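# Lay the ice-cream cone sideways in the white basket

## Task

Put the ice-cream cone lying on its side inside the white basket, with the pointed tip of the wafer aimed at the basket end on the robot's right. Everything else should stay about where it was, and at the end the robot must not be in contact with anything on the mat.

## Robot and tools

Robot: two arms, left_arm (carrying a left hand, the mirror of a right hand) and right_arm (carrying a right hand). Calibrated bases in the scene frame: left_arm at (+0.038, +0.225, +0.036) m, quat_wxyz (+1.000, 0, 0, -0.012); right_arm at (-0.030, -0.353, +0.018) m, quat_wxyz (+1.000, 0, 0, +0.006). A two-camera stand sits behind the arms. Loose objects may occasionally get a small shove.

Scene frame: origin at table-top height, halfway between the nominal bases; +z up, +x away from the robot over the table, left_arm on the +y side (this is not the image left). Reported hand poses are in this frame and may be off by a few cm.

Hand point: a spot fixed to the palm, 0.05 m in front of it and 0.15 m from the wrist face along the fingers. Its +z runs along straight fingers, +y out of the palm, +x across the palm away from the thumb for the right hand (toward the thumb for the left hand). Straight fingers extend 0.06-0.07 m past the point along +z and sit 0.06 m toward -y. A wrist bracket on the little-finger side reaches 0.10 m across the palm and can strike things.

execute_actions(actions, cameras): actions is a list of actions; each action is a table of up to 15 rows, one row per 1/30 s step; a shorter table repeats its final row to fill 15 steps. Every row is one list of 28 numbers, each in [-1, 1], covering both arms even if one is idle: left_arm dx, dy, dz, rx, ry, rz, then left hand little, ring, middle, index, thumb_bend, thumb_turn, force_limit, speed; then the same 14 for right_arm. dx..rz are offsets, not poses: measured from that arm's Hand target at the start of the action, along that Hand target's own axes; every row counts from that same start, and a new action restarts from the new Hand target, so repeating an offset keeps moving. Scale: 1.0 = 0.6 m or 180 degrees; rx, ry, rz form one rotation vector. Sending six zeros re-requests the current Hand target. Finger numbers are absolute targets: -1 open/straight, +1 closed; thumb_turn -1 beside the palm, +1 opposite the fingers. force_limit maps -1..+1 to about 0..10 N at the fingertip (0..15 N for both thumb motors). speed rises linearly from near zero at -1 to full at +0.48 and stays full up to +1 (full travel 0.49 s). No value means 'unchanged': to leave a hand alone, resend the last eight numbers actually run for it; if none has run yet, send its hand_measured plus hand_force_limit and hand_speed. cameras: list of names, ["all"], or []; images come by default only for an empty actions list.

move(target, speed, blend, blocking, cameras): target is one 28-number row or a list of up to 15 rows, same layout as above; every row's pose part is an offset from the arm's Hand target at the call's start (not from the previous row), in that Hand target's axes. Hand numbers in the first row are sent at once; those of later rows are sent on arrival. speed: m/s, 0.002 to 4.3, default 0.25 (rotation capped at twice that in rad/s), one value or one per target. blend: metres of corner rounding per target, default 0 (full stop). All arm paths finish together, take at least 0.5 s, and are cut off after 10 s. Paths are straight and do not avoid obstacles or the other arm; avoid routing a hand close to its own base (go around it). blocking=false returns after about 0.5 s while the move continues. The result adds a move: line with the ending (done, off_target, moving, held, fault) and limits (paced = pose clipped, held = steps withheld). Unnamed arms are done (within 10 mm and 2 degrees).

wait(seconds 0 to 10, cameras): lets time pass holding the last commands. stop(cameras): brakes a running move. zoom_image(camera, region): camera is cam_high, cam_left_wrist or cam_right_wrist, region [x0, y0, x1, y1] pixels from the top-left, at most 504 by 504, on the newest image. show_instructions(): shows the reference pages. finished_scene(scene): ends the scene irreversibly; pass this scene's number (it ends every result).

Result lines: end_effector_position (m) and end_effector_quat_wxyz in the scene frame; Hand target = last commanded pose after clipping, the base for the next offsets; hand_measured, hand_stopped_by (moving, target, force, stalled, fault), hand_load_n (fingertip N, positive pushing open), hand_force_limit, hand_speed, all in motor order; joint velocities (omitted if only noise), joint torques (include gravity, have offsets; numbers 3 and 4 wrap at ±28 N m). Action calls also list some intermediate positions.

Behaviour: orientation commands are clipped to 40 degrees from the current one each step. Hands often rest 1-3 cm (up to 5 cm) low or short; waiting will not fix it, so send the remaining offset. A blocked arm keeps pushing until commanded back past its hand point. Faster moves hit harder.

Gripping: with thumb_turn at +1, the hand grips objects roughly 0.035-0.065 m thick, or a handle down to 0.025 m. A motor runs only when its target changes by 0.002 or more, then locks at target or force_limit. For a gentle grip close at speed -0.94 or lower. To squeeze harder, raise force_limit and send a more closed target than hand_measured; to loosen, send a more open one. A load near 0 in hand_load_n suggests the object slipped.

Avoid: dropping the cone or releasing it while moving, hard hits on the table or basket, pressing the arms or hands against each other, pushing anything off the table, excessive finger force, and long stretched or loaded holds that overheat motors (MOTOR HOT warning; at 100 °C the arm goes limp for 30-60 s). Finish with both hands lifted clear.

Cameras: cam_high, cam_left_wrist, cam_right_wrist, each 672x504.

Each tool is called after "Emit:" in YAML: its name, and indented under it one key for each argument.

Reference images:

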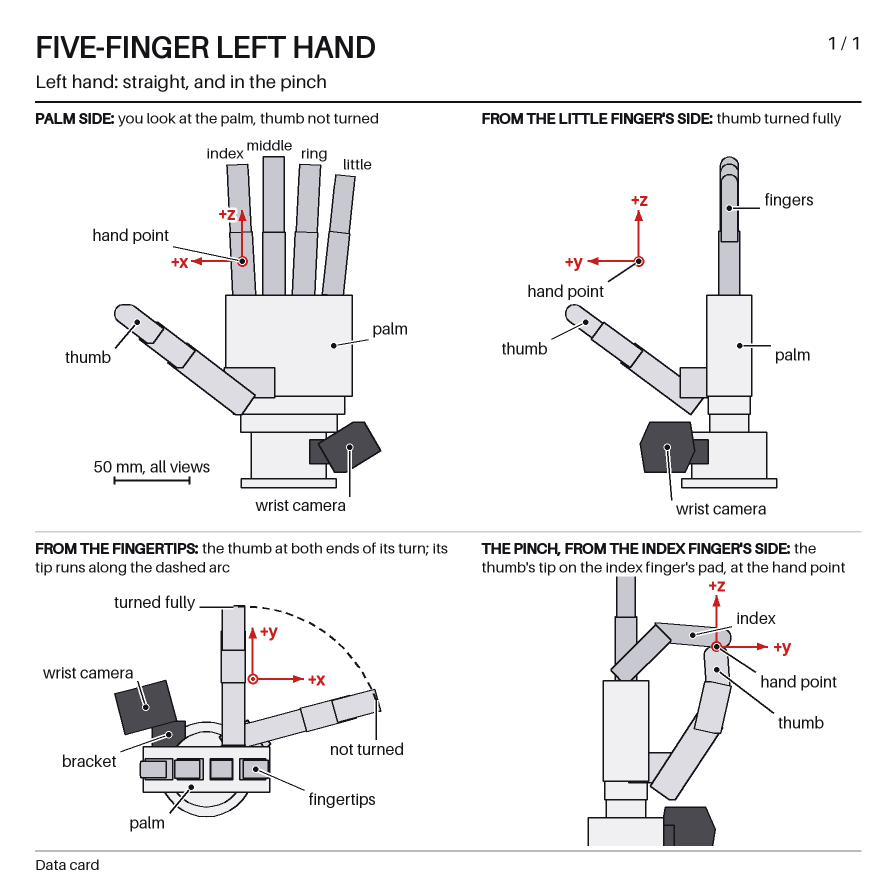

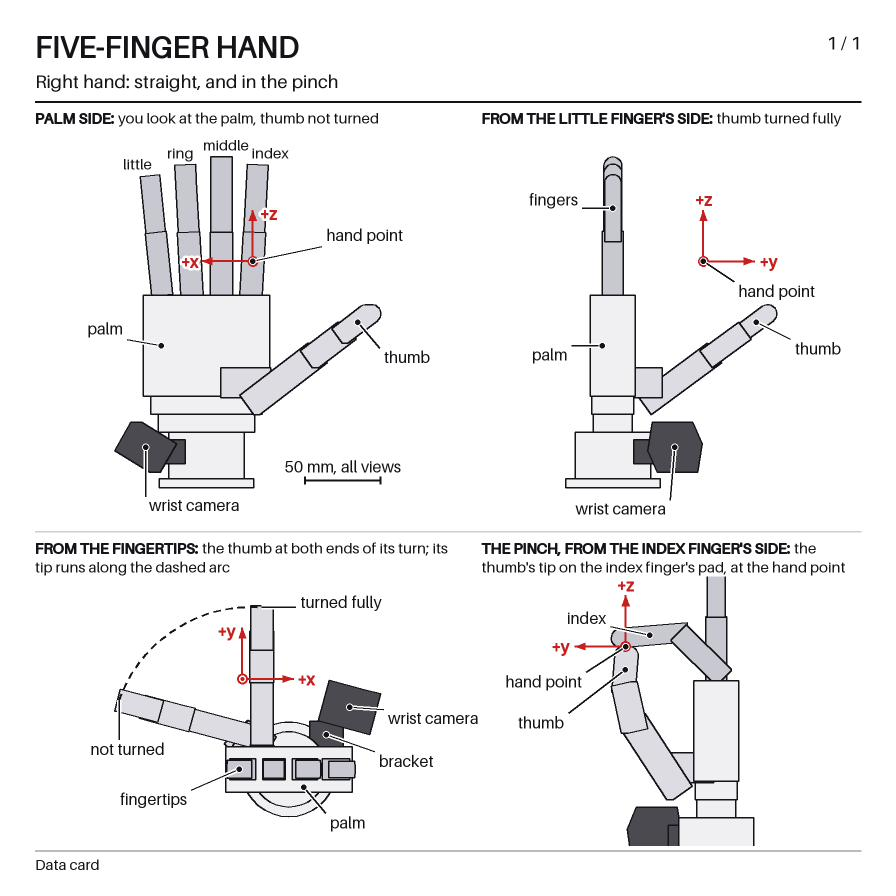

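## Session

Emit:
execute_actions:
  actions: []

Scene clock: 0.00 s.
left_arm: end_effector_position=(+0.1888, +0.1600, +0.2512) hand_measured=(-1.000, -1.000, -1.000, -1.000, -1.000, -1.000) hand_load_n=(+0.0, +0.0, +0.0, +0.0, +0.0, +0.0) hand_stopped_by=(target, target, target, target, target, target) hand_force_limit=0.00 hand_speed=-0.80 end_effector_quat_wxyz=(+0.230, -0.407, +0.863, -0.191) | right_arm: end_effector_position=(+0.5965, -0.3577, +0.1977) hand_measured=(-1.000, -1.000, -1.000, -1.000, -1.000, -1.000) hand_load_n=(+0.0, +0.0, +0.0, +0.0, +0.0, +0.0) hand_stopped_by=(target, target, target, target, target, target) hand_force_limit=0.00 hand_speed=-0.80 end_effector_quat_wxyz=(-0.091, -0.393, +0.634, -0.660)
Joint positions: left_arm=[-0.433 0.431 0.76 -1.302 -0.117 0.269] | right_arm=[0.282 1.841 1.409 -0.312 1.403 0.046]
Joint velocities: within noise
Joint torques (N m): no reading
Heat: left arm: hottest wrist yaw 28 °C; right arm: hottest shoulder 27 °C.
Hand target: left_arm +0.1929, +0.1580, +0.2633; +0.239, -0.406, +0.859, -0.202 | right_arm +0.6040, -0.3554, +0.2091; -0.080, -0.384, +0.638, -0.662

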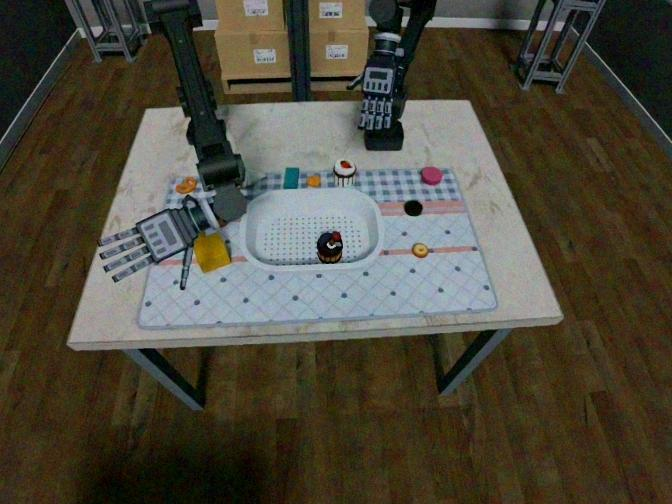

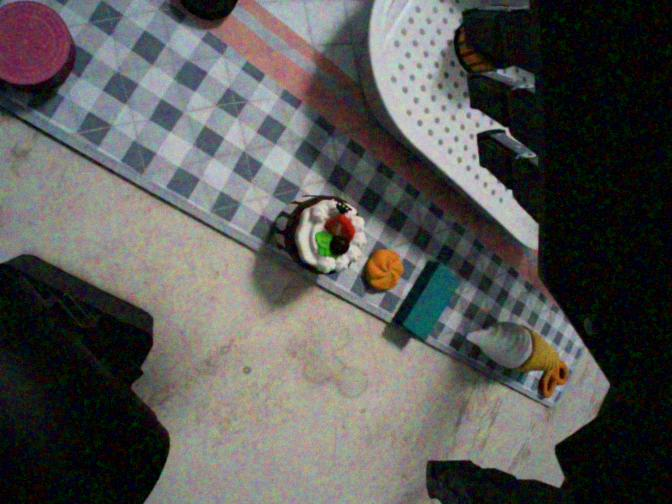

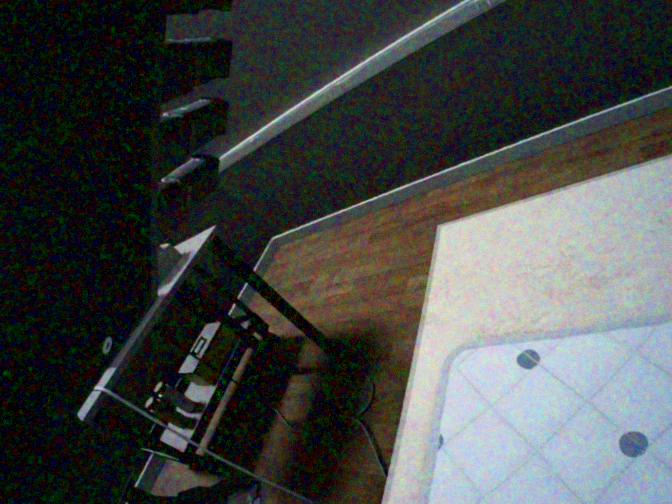

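Emit:
zoom_image:
  camera: "cam_left_wrist"
  region: [380, 230, 620, 410]

Emit:
zoom_image:
  camera: "cam_high"
  region: [100, 90, 520, 350]

Scaled by 2.100 from the camera's 672x504 image, which has a finer 960x720 frame.

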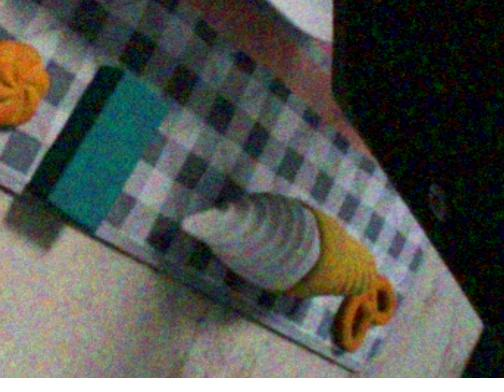

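Scaled by 1.200.

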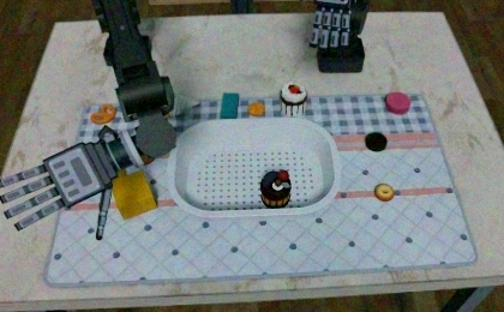

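Emit:
move:
  target: [0,0,0,0,0,0,-1,-1,-1,-1,-1,-1,0,-0.8, 0.5762,0.2811,-0.1784,-0.0701,-0.3746,0.0236,-1,-1,-1,-1,-1,1,0,0]
  cameras: ["all"]

Scene clock: 55.33 s.
left_arm: end_effector_position=(+0.1888, +0.1600, +0.2512) hand_measured=(-1.000, -1.000, -1.000, -1.000, -1.000, -1.000) hand_load_n=(+0.0, +0.0, +0.0, +0.0, +0.0, +0.0) hand_stopped_by=(target, target, target, target, target, target) hand_force_limit=0.00 hand_speed=-0.80 end_effector_quat_wxyz=(+0.230, -0.407, +0.863, -0.191) | right_arm: end_effector_position=(+0.2161, -0.4139, +0.2784) hand_measured=(-1.000, -1.000, -1.000, -1.000, -1.000, +1.000) hand_load_n=(+0.0, +0.0, +0.0, +0.0, +0.0, +0.0) hand_stopped_by=(target, target, target, target, target, target) hand_force_limit=0.00 hand_speed=0.00 end_effector_quat_wxyz=(-0.269, +0.655, -0.659, +0.255)
Joint positions: left_arm=[-0.433 0.431 0.76 -1.302 -0.117 0.269] | right_arm=[-0.558 0.66 0.88 -1.117 -0.381 -0.405]
Joint torques (N m): left_arm=[0.5 1.79 10.13 1.25 -0.16 -0.1] | right_arm=[0.5 -0.32 14.48 0.66 -0.27 0.02]
Heat: left arm: hottest elbow 28 °C; right arm: hottest shoulder 28 °C.
Hand target: left_arm +0.1929, +0.1580, +0.2633; +0.239, -0.406, +0.859, -0.202 | right_arm +0.2206, -0.4206, +0.2999; -0.271, +0.653, -0.653, +0.271
Off the commanded pose: left_arm 0.013 m, 2 deg | right_arm 0.023 m, 2 deg.
move: off_target (left_arm, right_arm)
camera_calibration:
cam_right_wrist: T_world_to_cam=[[-0.711349, -0.208867, -0.671087, 0.25165], [-0.468378, 0.852779, 0.231063, 0.392817], [0.524027, 0.478689, -0.704452, 0.398239], [0, 0, 0, 1]] pos_world=[0.15431, -0.473057, 0.358653]

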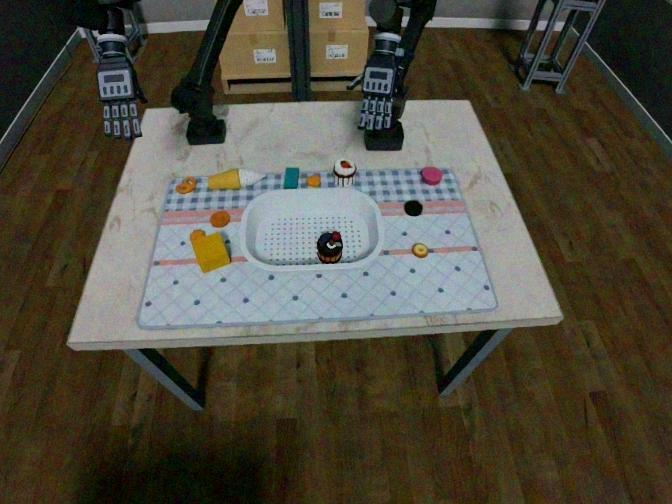

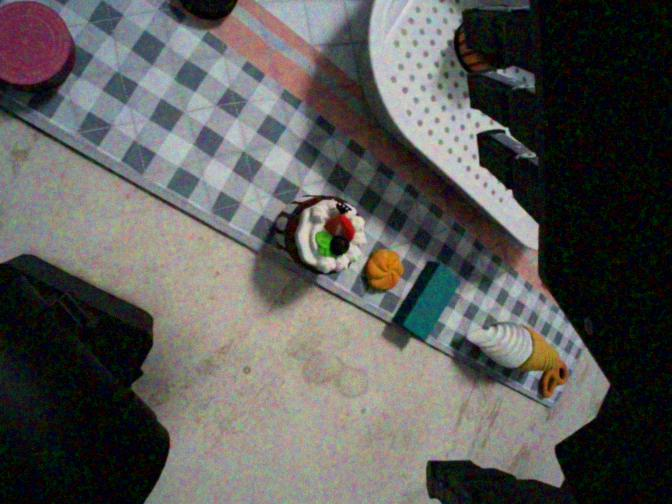

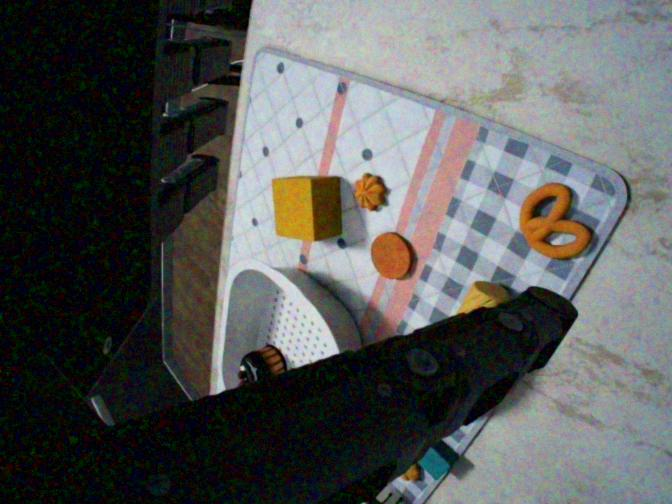

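Emit:
zoom_image:
  camera: "cam_high"
  region: [150, 140, 400, 290]

Emit:
zoom_image:
  camera: "cam_right_wrist"
  region: [220, 150, 640, 500]

Scaled by 2.016.

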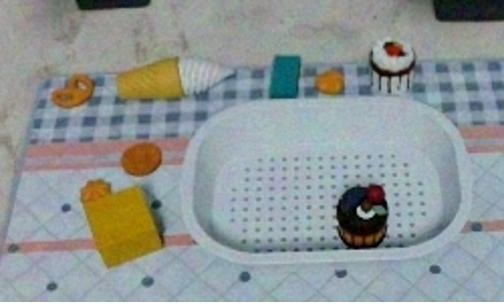

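Scaled by 1.200 from the camera's 672x504 image, which has a finer 960x720 frame.

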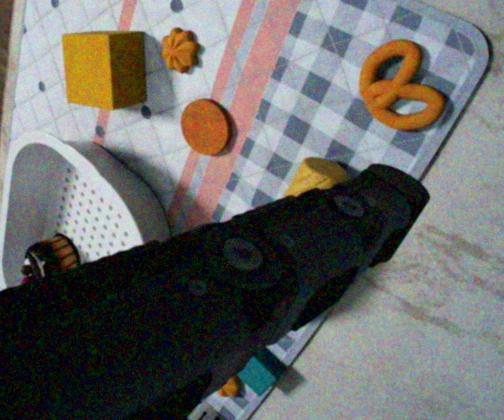

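Emit:
move:
  target: [0,0,0,0,0,0,-1,-1,-1,-1,-1,-1,0,-0.8, -0.3093,0.1422,0.1172,0,0,0,-0.7,-0.7,-0.7,-0.7,-1,1,0,0]
  cameras: ["all"]

Scene clock: 91.47 s.
left_arm: end_effector_position=(+0.1888, +0.1600, +0.2512) hand_measured=(-1.000, -1.000, -1.000, -1.000, -1.000, -1.000) hand_load_n=(+0.0, +0.0, +0.0, +0.0, +0.0, +0.0) hand_stopped_by=(target, target, target, target, target, target) hand_force_limit=0.00 hand_speed=-0.80 end_effector_quat_wxyz=(+0.230, -0.407, +0.863, -0.191) | right_arm: end_effector_position=(+0.2053, -0.2414, +0.1831) hand_measured=(-0.700, -0.700, -0.700, -0.700, -1.000, +1.000) hand_load_n=(+0.0, +0.0, +0.0, +0.0, +0.0, +0.0) hand_stopped_by=(target, target, target, target, target, target) hand_force_limit=0.00 hand_speed=0.00 end_effector_quat_wxyz=(-0.260, +0.657, -0.654, +0.270)
Joint positions: left_arm=[-0.433 0.431 0.76 -1.302 -0.117 0.269] | right_arm=[0.519 0.561 0.598 -0.918 0.371 0.393]
Joint torques (N m): left_arm=[0.5 1.79 10.13 1.24 -0.16 -0.1] | right_arm=[2.43 0.38 11.41 1.58 0.43 0.22]
Heat: left arm: hottest elbow 29 °C; right arm: hottest elbow 34 °C.
Hand target: left_arm +0.1929, +0.1580, +0.2633; +0.239, -0.406, +0.859, -0.202 | right_arm +0.2099, -0.2351, +0.1897; -0.271, +0.653, -0.653, +0.271
Off the commanded pose: left_arm 0.013 m, 2 deg | right_arm 0.010 m, 1 deg.
move: off_target (left_arm)
camera_calibration:
cam_right_wrist: T_world_to_cam=[[-0.705208, -0.229523, -0.670822, 0.209718], [-0.467006, 0.862278, 0.195915, 0.271097], [0.533468, 0.451438, -0.715273, 0.247636], [0, 0, 0, 1]] pos_world=[0.142393, -0.297418, 0.264698]

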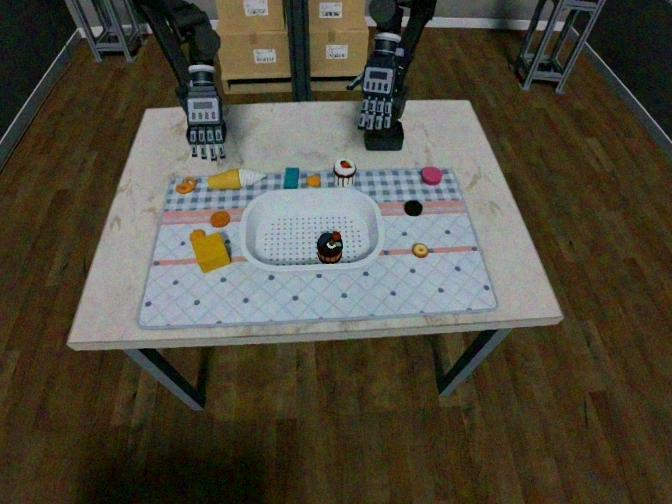

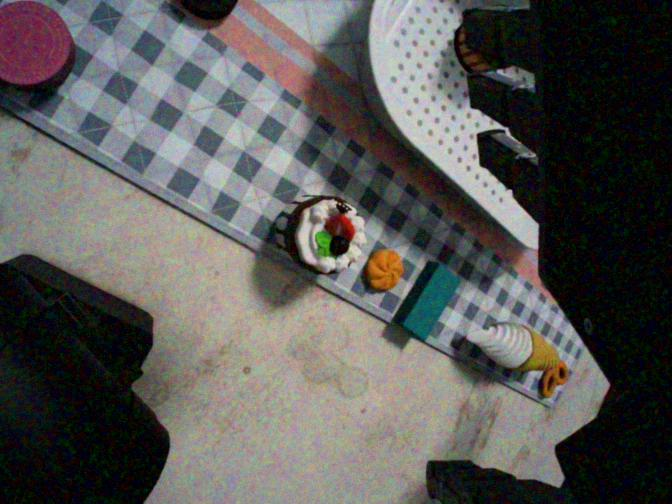

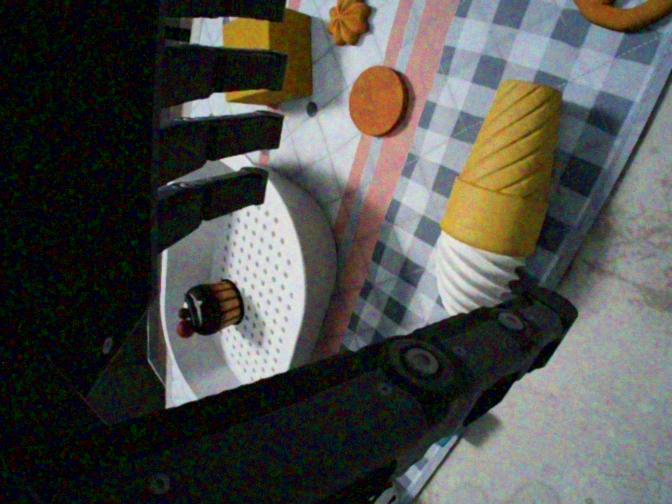

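Emit:
move:
  target: [0,0,0,0,0,0,-1,-1,-1,-1,-1,-1,0,-0.8, -0.0018,0.1598,0.1765,0,0,0,-0.7,-0.7,-0.7,-0.7,-1,1,0,0]
  speed: 0.12
  cameras: ["all"]

Scene clock: 101.83 s.
left_arm: end_effector_position=(+0.1888, +0.1600, +0.2512) hand_measured=(-1.000, -1.000, -1.000, -1.000, -1.000, -1.000) hand_load_n=(+0.0, +0.0, +0.0, +0.0, +0.0, +0.0) hand_stopped_by=(target, target, target, target, target, target) hand_force_limit=0.00 hand_speed=-0.80 end_effector_quat_wxyz=(+0.230, -0.407, +0.863, -0.191) | right_arm: end_effector_position=(+0.2134, -0.2357, +0.0465) hand_measured=(-0.700, -0.700, -0.700, -0.700, -1.000, +1.000) hand_load_n=(+0.0, +0.0, +0.0, +0.0, +0.0, +0.0) hand_stopped_by=(target, target, target, target, target, target) hand_force_limit=0.00 hand_speed=0.00 end_effector_quat_wxyz=(-0.266, +0.655, -0.653, +0.270)
Joint positions: left_arm=[-0.433 0.431 0.76 -1.302 -0.117 0.269] | right_arm=[0.519 0.72 0.271 -0.42 0.367 0.393]
Joint torques (N m): left_arm=[0.5 1.73 10.13 1.25 -0.16 -0.1] | right_arm=[0.97 -0.21 9.51 1.81 0.19 0.09]
Heat: left arm: hottest elbow 29 °C; right arm: hottest elbow 34 °C.
Hand target: left_arm +0.1929, +0.1580, +0.2633; +0.239, -0.406, +0.859, -0.202 | right_arm +0.2170, -0.2341, +0.0470; -0.271, +0.654, -0.653, +0.271
Off the commanded pose: left_arm 0.013 m, 2 deg | right_arm 0.004 m, 1 deg.
move: off_target (left_arm)
camera_calibration:
cam_right_wrist: T_world_to_cam=[[-0.699049, -0.225269, -0.678664, 0.125165], [-0.470536, 0.859566, 0.199353, 0.296779], [0.538448, 0.458693, -0.706876, 0.143286], [0, 0, 0, 1]] pos_world=[0.149989, -0.29263, 0.127067]

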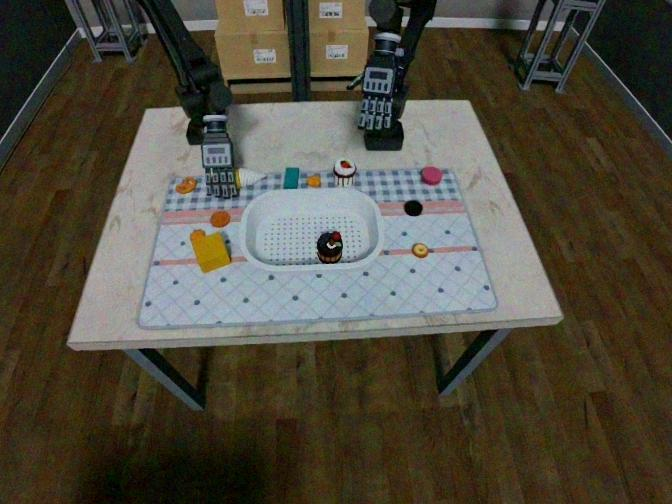

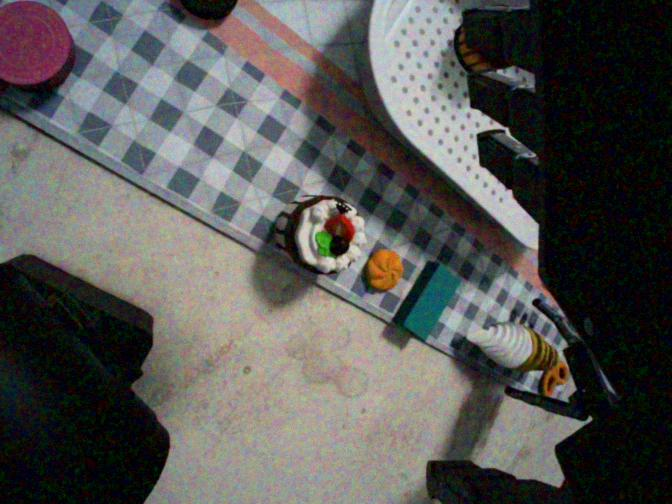

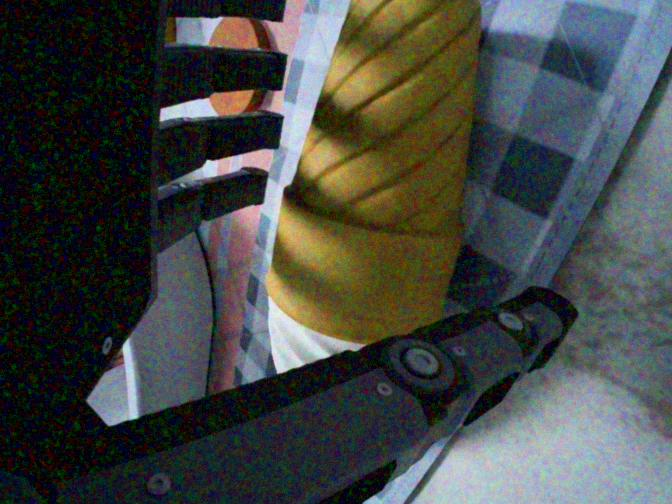

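Emit:
move:
  target:
    - [0,0,0,0,0,0,-1,-1,-1,-1,-1,-1,0,-0.8, 0,0.0141,0.0141,0,0,0,-0.7,-0.7,-0.7,-0.7,-1,1,0,0]
    - [0,0,0,0,0,0,-1,-1,-1,-1,-1,-1,0,-0.8, 0,0.0141,0.0141,0,0,0,0.1,0.1,0.1,0.1,0,1,-0.3,-0.88]
  speed: 0.12
  cameras: ["cam_left_wrist","cam_right_wrist"]

Scene clock: 111.93 s.
left_arm: end_effector_position=(+0.1888, +0.1600, +0.2512) hand_measured=(-1.000, -1.000, -1.000, -1.000, -1.000, -1.000) hand_load_n=(+0.0, +0.0, +0.0, +0.0, +0.0, +0.0) hand_stopped_by=(target, target, target, target, target, target) hand_force_limit=0.00 hand_speed=-0.80 end_effector_quat_wxyz=(+0.230, -0.407, +0.863, -0.191) | right_arm: end_effector_position=(+0.2148, -0.2348, +0.0357) hand_measured=(-0.054, -0.122, -0.132, -0.156, -0.718, +1.000) hand_load_n=(+3.0, +0.0, -0.5, +1.5, +4.0, +3.0) hand_stopped_by=(force, force, force, force, force, target) hand_force_limit=-0.30 hand_speed=-0.88 end_effector_quat_wxyz=(-0.268, +0.654, -0.653, +0.270)
Joint positions: left_arm=[-0.433 0.431 0.76 -1.302 -0.117 0.269] | right_arm=[0.519 0.755 0.249 -0.357 0.367 0.393]
Joint torques (N m): left_arm=[0.5 1.79 10.13 1.25 -0.16 -0.1] | right_arm=[1.14 -0.26 9.11 1.76 0.2 0.09]
Heat: left arm: hottest elbow 30 °C; right arm: hottest elbow 33 °C.
Hand target: left_arm +0.1929, +0.1580, +0.2633; +0.239, -0.406, +0.859, -0.202 | right_arm +0.2171, -0.2340, +0.0352; -0.271, +0.653, -0.653, +0.271
Off the commanded pose: left_arm 0.013 m, 2 deg | right_arm 0.002 m, 0 deg.
move: off_target (left_arm)
camera_calibration:
cam_right_wrist: T_world_to_cam=[[-0.69643, -0.223669, -0.681878, 0.118924], [-0.471482, 0.858946, 0.199793, 0.298842], [0.541009, 0.460635, -0.703651, 0.134257], [0, 0, 0, 1]] pos_world=[0.151087, -0.291933, 0.115855]
Images, in order (width x height): cam_left_wrist 672x504, cam_right_wrist 672x504.

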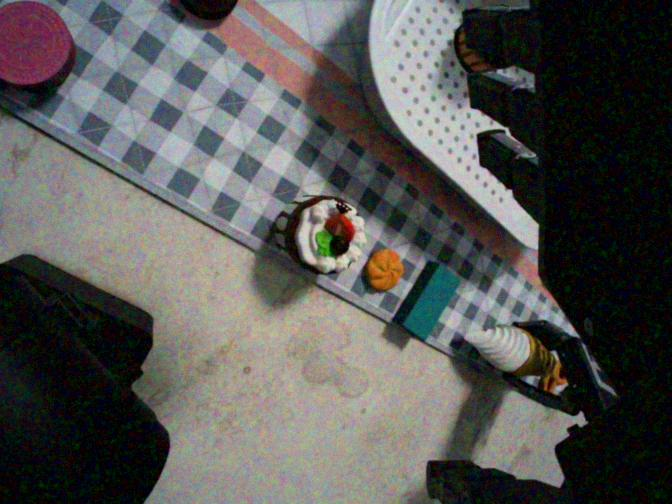

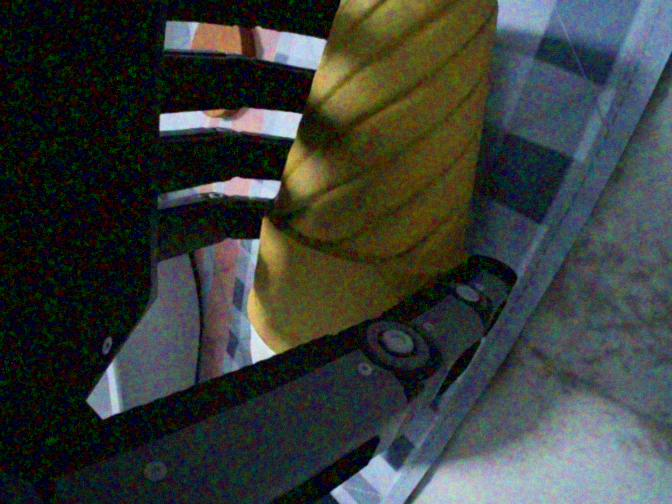

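Emit:
move:
  target: [0,0,0,0,0,0,-1,-1,-1,-1,-1,-1,0,-0.8, 0,0,0,0,0,0,0.2,0.2,0.2,0.2,0.1,1,0.0,-0.9]
  speed: 0.12
  cameras: ["cam_right_wrist"]

Scene clock: 115.57 s.
left_arm: end_effector_position=(+0.1888, +0.1600, +0.2512) hand_measured=(-1.000, -1.000, -1.000, -1.000, -1.000, -1.000) hand_load_n=(+0.0, +0.0, +0.0, +0.0, +0.0, +0.0) hand_stopped_by=(target, target, target, target, target, target) hand_force_limit=0.00 hand_speed=-0.80 end_effector_quat_wxyz=(+0.230, -0.407, +0.863, -0.191) | right_arm: end_effector_position=(+0.2148, -0.2348, +0.0356) hand_measured=(-0.038, -0.060, -0.098, -0.138, -0.716, +1.000) hand_load_n=(+0.0, +7.5, +5.0, +1.0, +13.5, +7.0) hand_stopped_by=(force, force, force, force, force, target) hand_force_limit=0.00 hand_speed=-0.90 end_effector_quat_wxyz=(-0.268, +0.654, -0.653, +0.270)
Joint positions: left_arm=[-0.433 0.431 0.76 -1.302 -0.117 0.269] | right_arm=[0.519 0.756 0.249 -0.357 0.367 0.393]
Joint torques (N m): left_arm=[0.5 1.79 10.14 1.24 -0.16 -0.1] | right_arm=[0.97 -0.5 9.1 1.72 0.2 0.1]
Heat: left arm: hottest elbow 30 °C; right arm: hottest elbow 32 °C.
Hand target: left_arm +0.1929, +0.1580, +0.2633; +0.239, -0.406, +0.859, -0.202 | right_arm +0.2171, -0.2340, +0.0352; -0.271, +0.653, -0.653, +0.271
Off the commanded pose: left_arm 0.013 m, 2 deg | right_arm 0.002 m, 0 deg.
move: off_target (left_arm)
camera_calibration:
cam_right_wrist: T_world_to_cam=[[-0.696629, -0.223836, -0.681619, 0.118876], [-0.471453, 0.85897, 0.199758, 0.298848], [0.540777, 0.460509, -0.703912, 0.134285], [0, 0, 0, 1]] pos_world=[0.151087, -0.291933, 0.115856]
Images, in order (width x height): cam_right_wrist 672x504.

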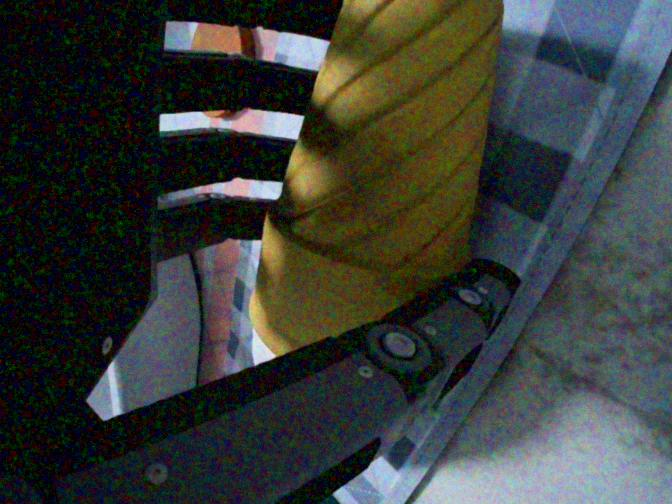

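Emit:
move:
  target: [0,0,0,0,0,0,-1,-1,-1,-1,-1,-1,0,-0.8, 0,-0.165,-0.165,0,0,0,0.2,0.2,0.2,0.2,0.1,1,0.0,-0.9]
  speed: 0.12
  cameras: ["all"]

Scene clock: 119.93 s.
left_arm: end_effector_position=(+0.1888, +0.1600, +0.2512) hand_measured=(-1.000, -1.000, -1.000, -1.000, -1.000, -1.000) hand_load_n=(+0.0, +0.0, +0.0, +0.0, +0.5, +0.0) hand_stopped_by=(target, target, target, target, target, target) hand_force_limit=0.00 hand_speed=-0.80 end_effector_quat_wxyz=(+0.230, -0.407, +0.863, -0.191) | right_arm: end_effector_position=(+0.2042, -0.2404, +0.1402) hand_measured=(-0.038, -0.060, -0.098, -0.138, -0.716, +1.000) hand_load_n=(+0.0, +7.5, +5.0, +1.0, +13.5, +7.0) hand_stopped_by=(force, force, force, force, force, target) hand_force_limit=0.00 hand_speed=-0.90 end_effector_quat_wxyz=(-0.243, +0.665, -0.655, +0.262)
Joint positions: left_arm=[-0.433 0.431 0.76 -1.302 -0.117 0.269] | right_arm=[0.519 0.602 0.512 -0.832 0.364 0.393]
Joint torques (N m): left_arm=[0.56 1.79 10.13 1.25 -0.16 -0.1] | right_arm=[1.14 -1.26 15.57 0.68 0.32 0.09]
Heat: left arm: hottest elbow 30 °C; right arm: hottest elbow 32 °C.
Hand target: left_arm +0.1929, +0.1580, +0.2633; +0.239, -0.406, +0.859, -0.202 | right_arm +0.2170, -0.2340, +0.1751; -0.271, +0.654, -0.653, +0.271
Off the commanded pose: left_arm 0.013 m, 2 deg | right_arm 0.038 m, 4 deg.
move: off_target (left_arm, right_arm)
camera_calibration:
cam_right_wrist: T_world_to_cam=[[-0.729786, -0.243099, -0.638995, 0.177652], [-0.462709, 0.863685, 0.199872, 0.277121], [0.503301, 0.441533, -0.74279, 0.22479], [0, 0, 0, 1]] pos_world=[0.144737, -0.29541, 0.225101]

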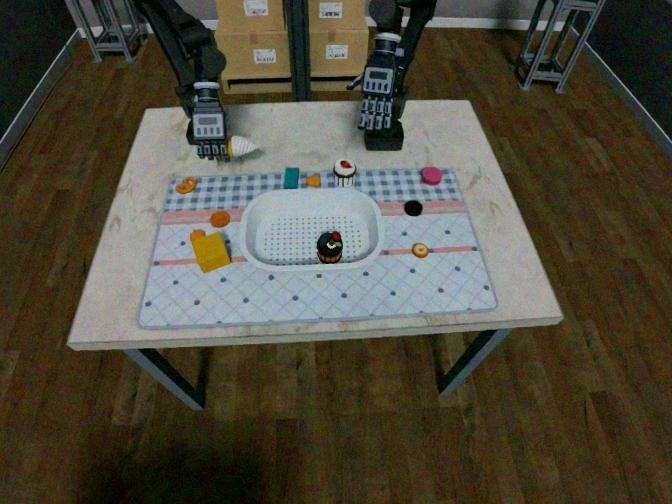

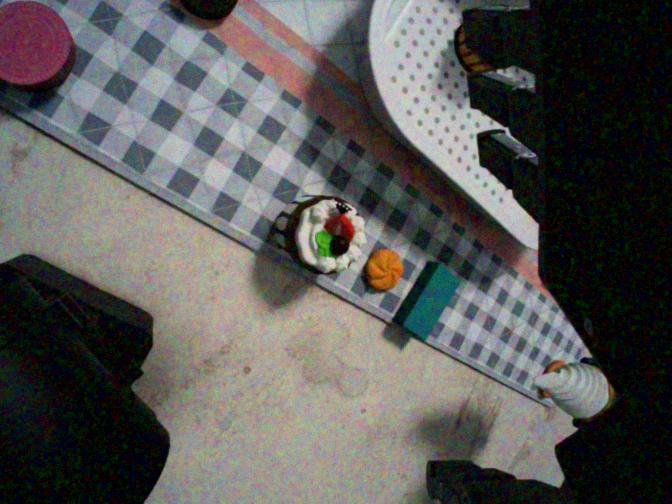

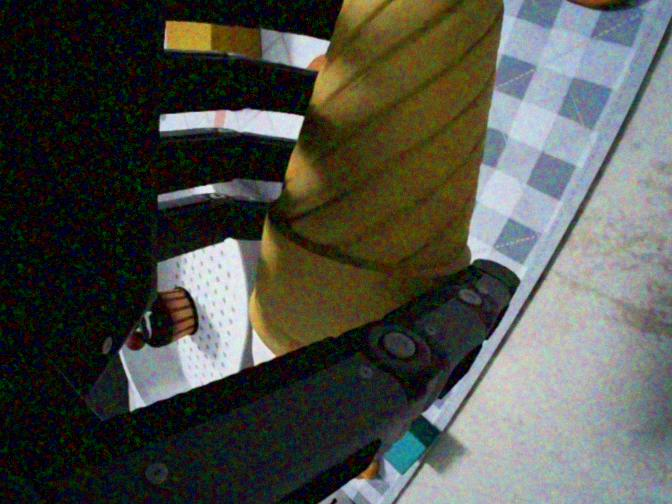

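Emit:
move:
  target: [0,0,0,0,0,0,-1,-1,-1,-1,-1,-1,0,-0.8, -0.34,-0.2805,0.1744,0,0,0,0.2,0.2,0.2,0.2,0.1,1,0.0,-0.9]
  speed: 0.2
  cameras: ["all"]

Scene clock: 132.70 s.
left_arm: end_effector_position=(+0.1888, +0.1600, +0.2512) hand_measured=(-1.000, -1.000, -1.000, -1.000, -1.000, -1.000) hand_load_n=(+0.0, +0.0, +0.0, +0.0, +0.0, +0.0) hand_stopped_by=(target, target, target, target, target, target) hand_force_limit=0.00 hand_speed=-0.80 end_effector_quat_wxyz=(+0.230, -0.407, +0.863, -0.191) | right_arm: end_effector_position=(+0.3958, -0.0480, +0.1953) hand_measured=(-0.038, -0.060, -0.098, -0.138, -0.716, +1.000) hand_load_n=(+0.0, +7.5, +5.0, +1.0, +13.5, +6.5) hand_stopped_by=(force, force, force, force, force, target) hand_force_limit=0.00 hand_speed=-0.90 end_effector_quat_wxyz=(-0.248, +0.663, -0.653, +0.270)
Joint positions: left_arm=[-0.433 0.431 0.76 -1.302 -0.117 0.269] | right_arm=[0.682 1.405 1.159 -0.718 0.471 0.529]
Joint torques (N m): left_arm=[0.5 1.79 10.14 1.24 -0.17 -0.1] | right_arm=[2.08 -9.11 15.15 0.81 0.52 0.22]
Heat: left arm: hottest elbow 30 °C; right arm: hottest elbow 33 °C.
Hand target: left_arm +0.1929, +0.1580, +0.2633; +0.239, -0.406, +0.859, -0.202 | right_arm +0.4099, -0.0298, +0.2201; -0.271, +0.654, -0.653, +0.271
Off the commanded pose: left_arm 0.013 m, 2 deg | right_arm 0.034 m, 3 deg.
move: off_target (left_arm, right_arm)
camera_calibration:
cam_right_wrist: T_world_to_cam=[[-0.718038, -0.24447, -0.651656, 0.39718], [-0.465565, 0.864684, 0.188602, 0.191901], [0.517369, 0.438812, -0.734693, 0.0769581], [0, 0, 0, 1]] pos_world=[0.334717, -0.102606, 0.279172]

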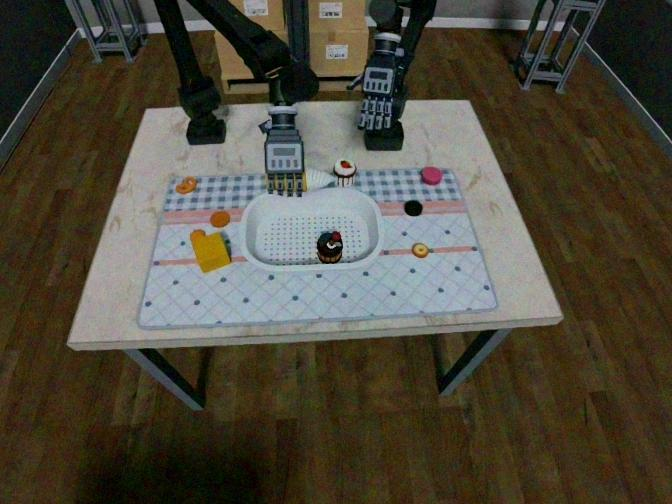

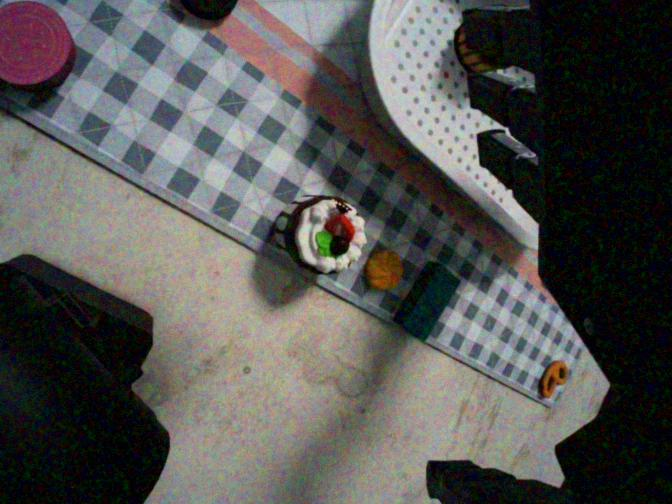

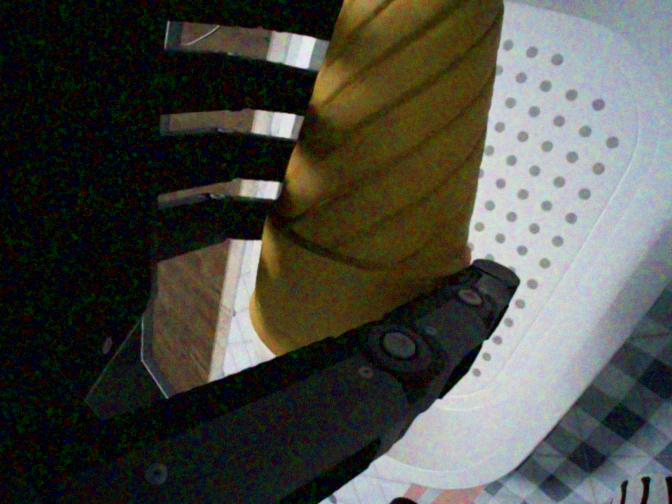

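Emit:
move:
  target: [0,0,0,0,0,0,-1,-1,-1,-1,-1,-1,0,-0.8, -0.0083,0.1815,0.1721,0,0,0,0.2,0.2,0.2,0.2,0.1,1,0.0,-0.9]
  speed: 0.12
  cameras: ["all"]

Scene clock: 142.93 s.
left_arm: end_effector_position=(+0.1888, +0.1600, +0.2512) hand_measured=(-1.000, -1.000, -1.000, -1.000, -1.000, -1.000) hand_load_n=(+0.0, +0.0, +0.0, +0.0, +0.0, +0.0) hand_stopped_by=(target, target, target, target, target, target) hand_force_limit=0.00 hand_speed=-0.80 end_effector_quat_wxyz=(+0.230, -0.407, +0.863, -0.191) | right_arm: end_effector_position=(+0.4036, -0.0347, +0.0681) hand_measured=(-0.038, -0.060, -0.098, -0.138, -0.716, +1.000) hand_load_n=(+0.0, +7.5, +5.0, +0.5, +13.5, +6.5) hand_stopped_by=(force, force, force, force, force, target) hand_force_limit=0.00 hand_speed=-0.90 end_effector_quat_wxyz=(-0.259, +0.658, -0.653, +0.271)
Joint positions: left_arm=[-0.433 0.431 0.76 -1.302 -0.117 0.269] | right_arm=[0.694 1.575 0.971 -0.34 0.48 0.542]
Joint torques (N m): left_arm=[0.5 1.79 10.13 1.25 -0.17 -0.1] | right_arm=[2.37 -10.7 9.02 1.83 0.52 0.23]
Heat: left arm: hottest elbow 30 °C; right arm: hottest elbow 34 °C.
Hand target: left_arm +0.1929, +0.1580, +0.2633; +0.239, -0.406, +0.859, -0.202 | right_arm +0.4058, -0.0248, +0.0700; -0.271, +0.654, -0.653, +0.271
Off the commanded pose: left_arm 0.013 m, 2 deg | right_arm 0.010 m, 1 deg.
move: off_target (left_arm)
camera_calibration:
cam_right_wrist: T_world_to_cam=[[-0.705411, -0.233009, -0.669404, 0.319725], [-0.467854, 0.862522, 0.192789, 0.208596], [0.532454, 0.449179, -0.717447, -0.0331778], [0, 0, 0, 1]] pos_world=[0.340795, -0.0905169, 0.150007]

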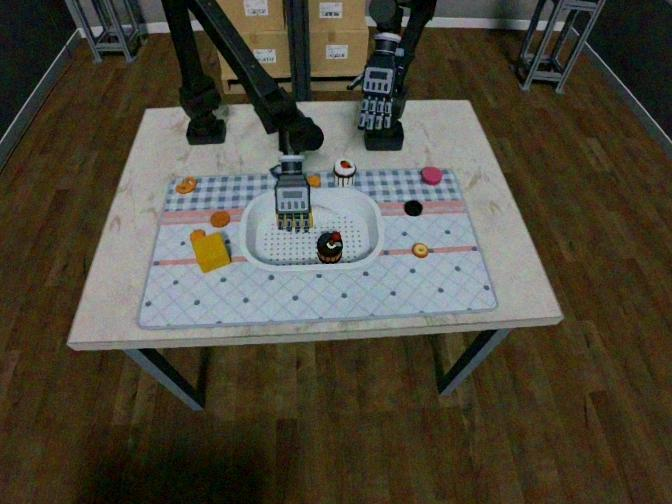

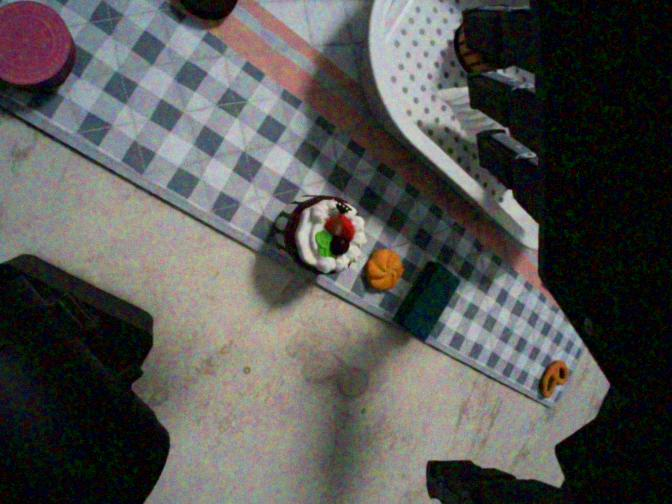

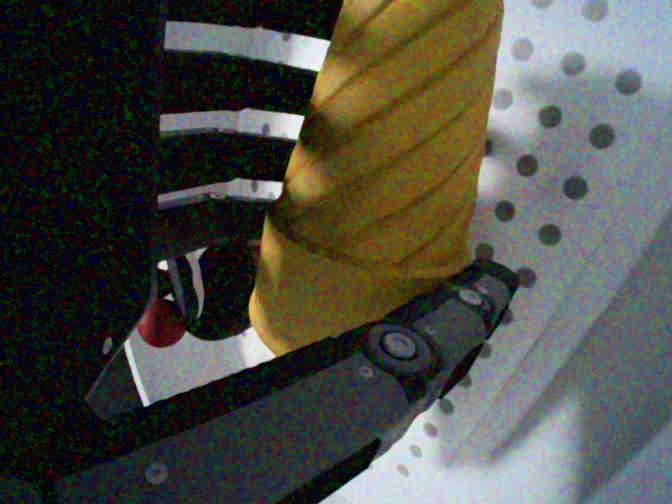

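Emit:
zoom_image:
  camera: "cam_high"
  region: [230, 150, 400, 280]

Emit:
zoom_image:
  camera: "cam_right_wrist"
  region: [100, 180, 500, 480]

Scaled by 2.965.

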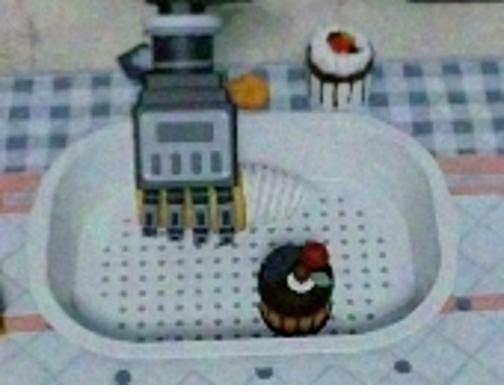

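Scaled by 1.260 from the camera's 672x504 image, which has a finer 960x720 frame.

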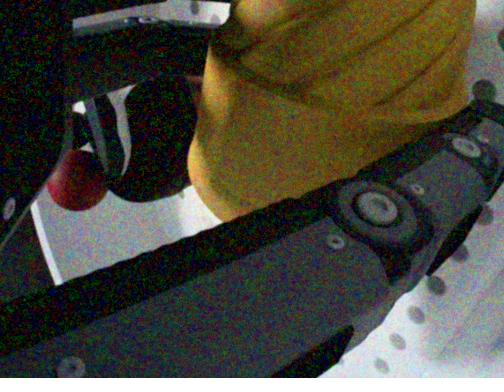

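Emit:
move:
  target: [0,0,0,0,0,0,-1,-1,-1,-1,-1,-1,0,-0.8, 0,0.0283,0.0283,0,0,0,0.2,0.2,0.2,0.2,0.1,1,0.0,-0.9]
  speed: 0.06
  cameras: ["cam_right_wrist"]

Scene clock: 149.70 s.
left_arm: end_effector_position=(+0.1888, +0.1600, +0.2512) hand_measured=(-1.000, -1.000, -1.000, -1.000, -1.000, -1.000) hand_load_n=(+0.0, +0.0, +0.0, +0.0, +0.0, +0.0) hand_stopped_by=(target, target, target, target, target, target) hand_force_limit=0.00 hand_speed=-0.80 end_effector_quat_wxyz=(+0.230, -0.407, +0.863, -0.191) | right_arm: end_effector_position=(+0.4062, -0.0330, +0.0505) hand_measured=(-0.038, -0.060, -0.098, -0.138, -0.716, +1.000) hand_load_n=(+0.0, +7.5, +4.0, +0.0, +13.0, +7.0) hand_stopped_by=(force, force, force, force, force, target) hand_force_limit=0.00 hand_speed=-0.90 end_effector_quat_wxyz=(-0.265, +0.655, -0.653, +0.273)
Joint positions: left_arm=[-0.433 0.431 0.76 -1.302 -0.117 0.269] | right_arm=[0.694 1.608 0.949 -0.273 0.482 0.542]
Joint torques (N m): left_arm=[0.5 1.79 10.14 1.25 -0.16 -0.1] | right_arm=[2.43 -10.34 8.36 1.78 0.46 0.22]
Heat: left arm: hottest elbow 30 °C; right arm: hottest elbow 34 °C.
Hand target: left_arm +0.1929, +0.1580, +0.2633; +0.239, -0.406, +0.859, -0.202 | right_arm +0.4059, -0.0248, +0.0462; -0.271, +0.653, -0.653, +0.271
Off the commanded pose: left_arm 0.013 m, 2 deg | right_arm 0.009 m, 1 deg.
move: off_target (left_arm)
camera_calibration:
cam_right_wrist: T_world_to_cam=[[-0.69865, -0.226786, -0.678569, 0.308097], [-0.468489, 0.861834, 0.194319, 0.21192], [0.540745, 0.453663, -0.708367, -0.0516852], [0, 0, 0, 1]] pos_world=[0.342483, -0.0893204, 0.131273]
Images, in order (width x height): cam_right_wrist 672x504.

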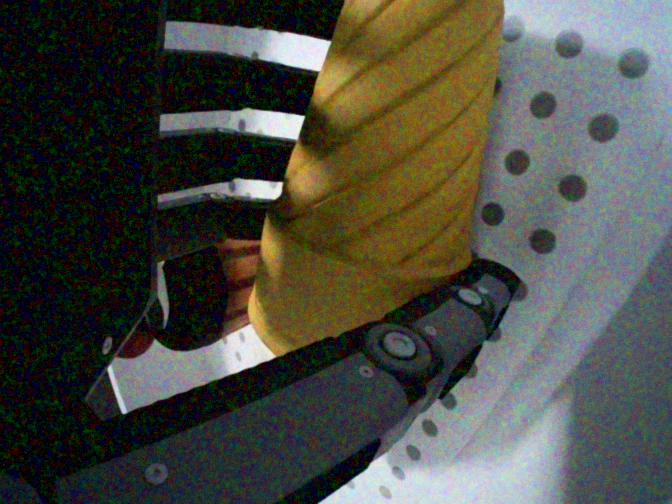

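Emit:
move:
  target: [0,0,0,0,0,0,-1,-1,-1,-1,-1,-1,0,-0.8, 0,0.0106,0.0106,0,0,0,0.2,0.2,0.2,0.2,0.1,1,0.0,-0.9]
  speed: 0.06
  cameras: ["cam_right_wrist"]

Scene clock: 154.03 s.
left_arm: end_effector_position=(+0.1888, +0.1600, +0.2512) hand_measured=(-1.000, -1.000, -1.000, -1.000, -1.000, -1.000) hand_load_n=(+0.0, +0.0, +0.0, +0.0, +0.0, +0.0) hand_stopped_by=(target, target, target, target, target, target) hand_force_limit=0.00 hand_speed=-0.80 end_effector_quat_wxyz=(+0.230, -0.407, +0.863, -0.191) | right_arm: end_effector_position=(+0.4086, -0.0309, +0.0499) hand_measured=(-0.038, -0.060, -0.098, -0.138, -0.716, +1.000) hand_load_n=(-0.5, +8.5, +4.0, +0.0, +13.5, +5.5) hand_stopped_by=(force, force, force, force, force, target) hand_force_limit=0.00 hand_speed=-0.90 end_effector_quat_wxyz=(-0.272, +0.652, -0.653, +0.273)
Joint positions: left_arm=[-0.433 0.431 0.76 -1.302 -0.117 0.269] | right_arm=[0.694 1.611 0.944 -0.249 0.482 0.542]
Joint torques (N m): left_arm=[0.5 1.79 10.13 1.25 -0.16 -0.1] | right_arm=[2.2 -9.41 7.88 1.78 0.45 0.23]
Heat: left arm: hottest elbow 30 °C; right arm: hottest elbow 33 °C.
Hand target: left_arm +0.1929, +0.1580, +0.2633; +0.239, -0.406, +0.859, -0.202 | right_arm +0.4059, -0.0249, +0.0370; -0.271, +0.654, -0.653, +0.271
Off the commanded pose: left_arm 0.013 m, 2 deg | right_arm 0.014 m, 0 deg.
move: off_target (left_arm, right_arm)
camera_calibration:
cam_right_wrist: T_world_to_cam=[[-0.690285, -0.219623, -0.6894, 0.307197], [-0.470852, 0.85981, 0.197546, 0.212053], [0.549368, 0.460968, -0.696924, -0.0582005], [0, 0, 0, 1]] pos_world=[0.343873, -0.0880292, 0.12933]
Images, in order (width x height): cam_right_wrist 672x504.

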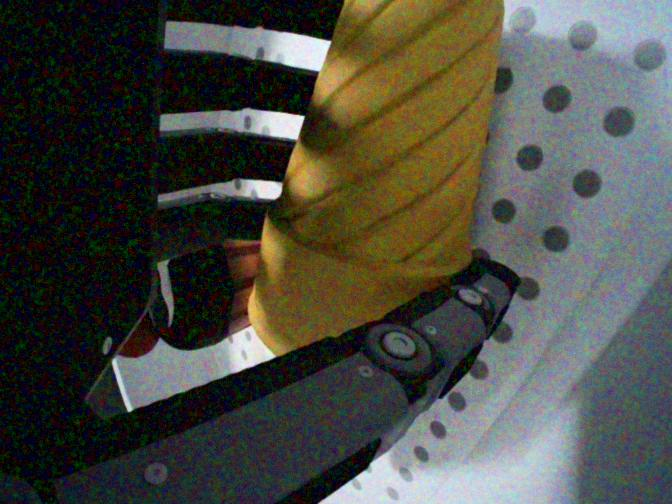

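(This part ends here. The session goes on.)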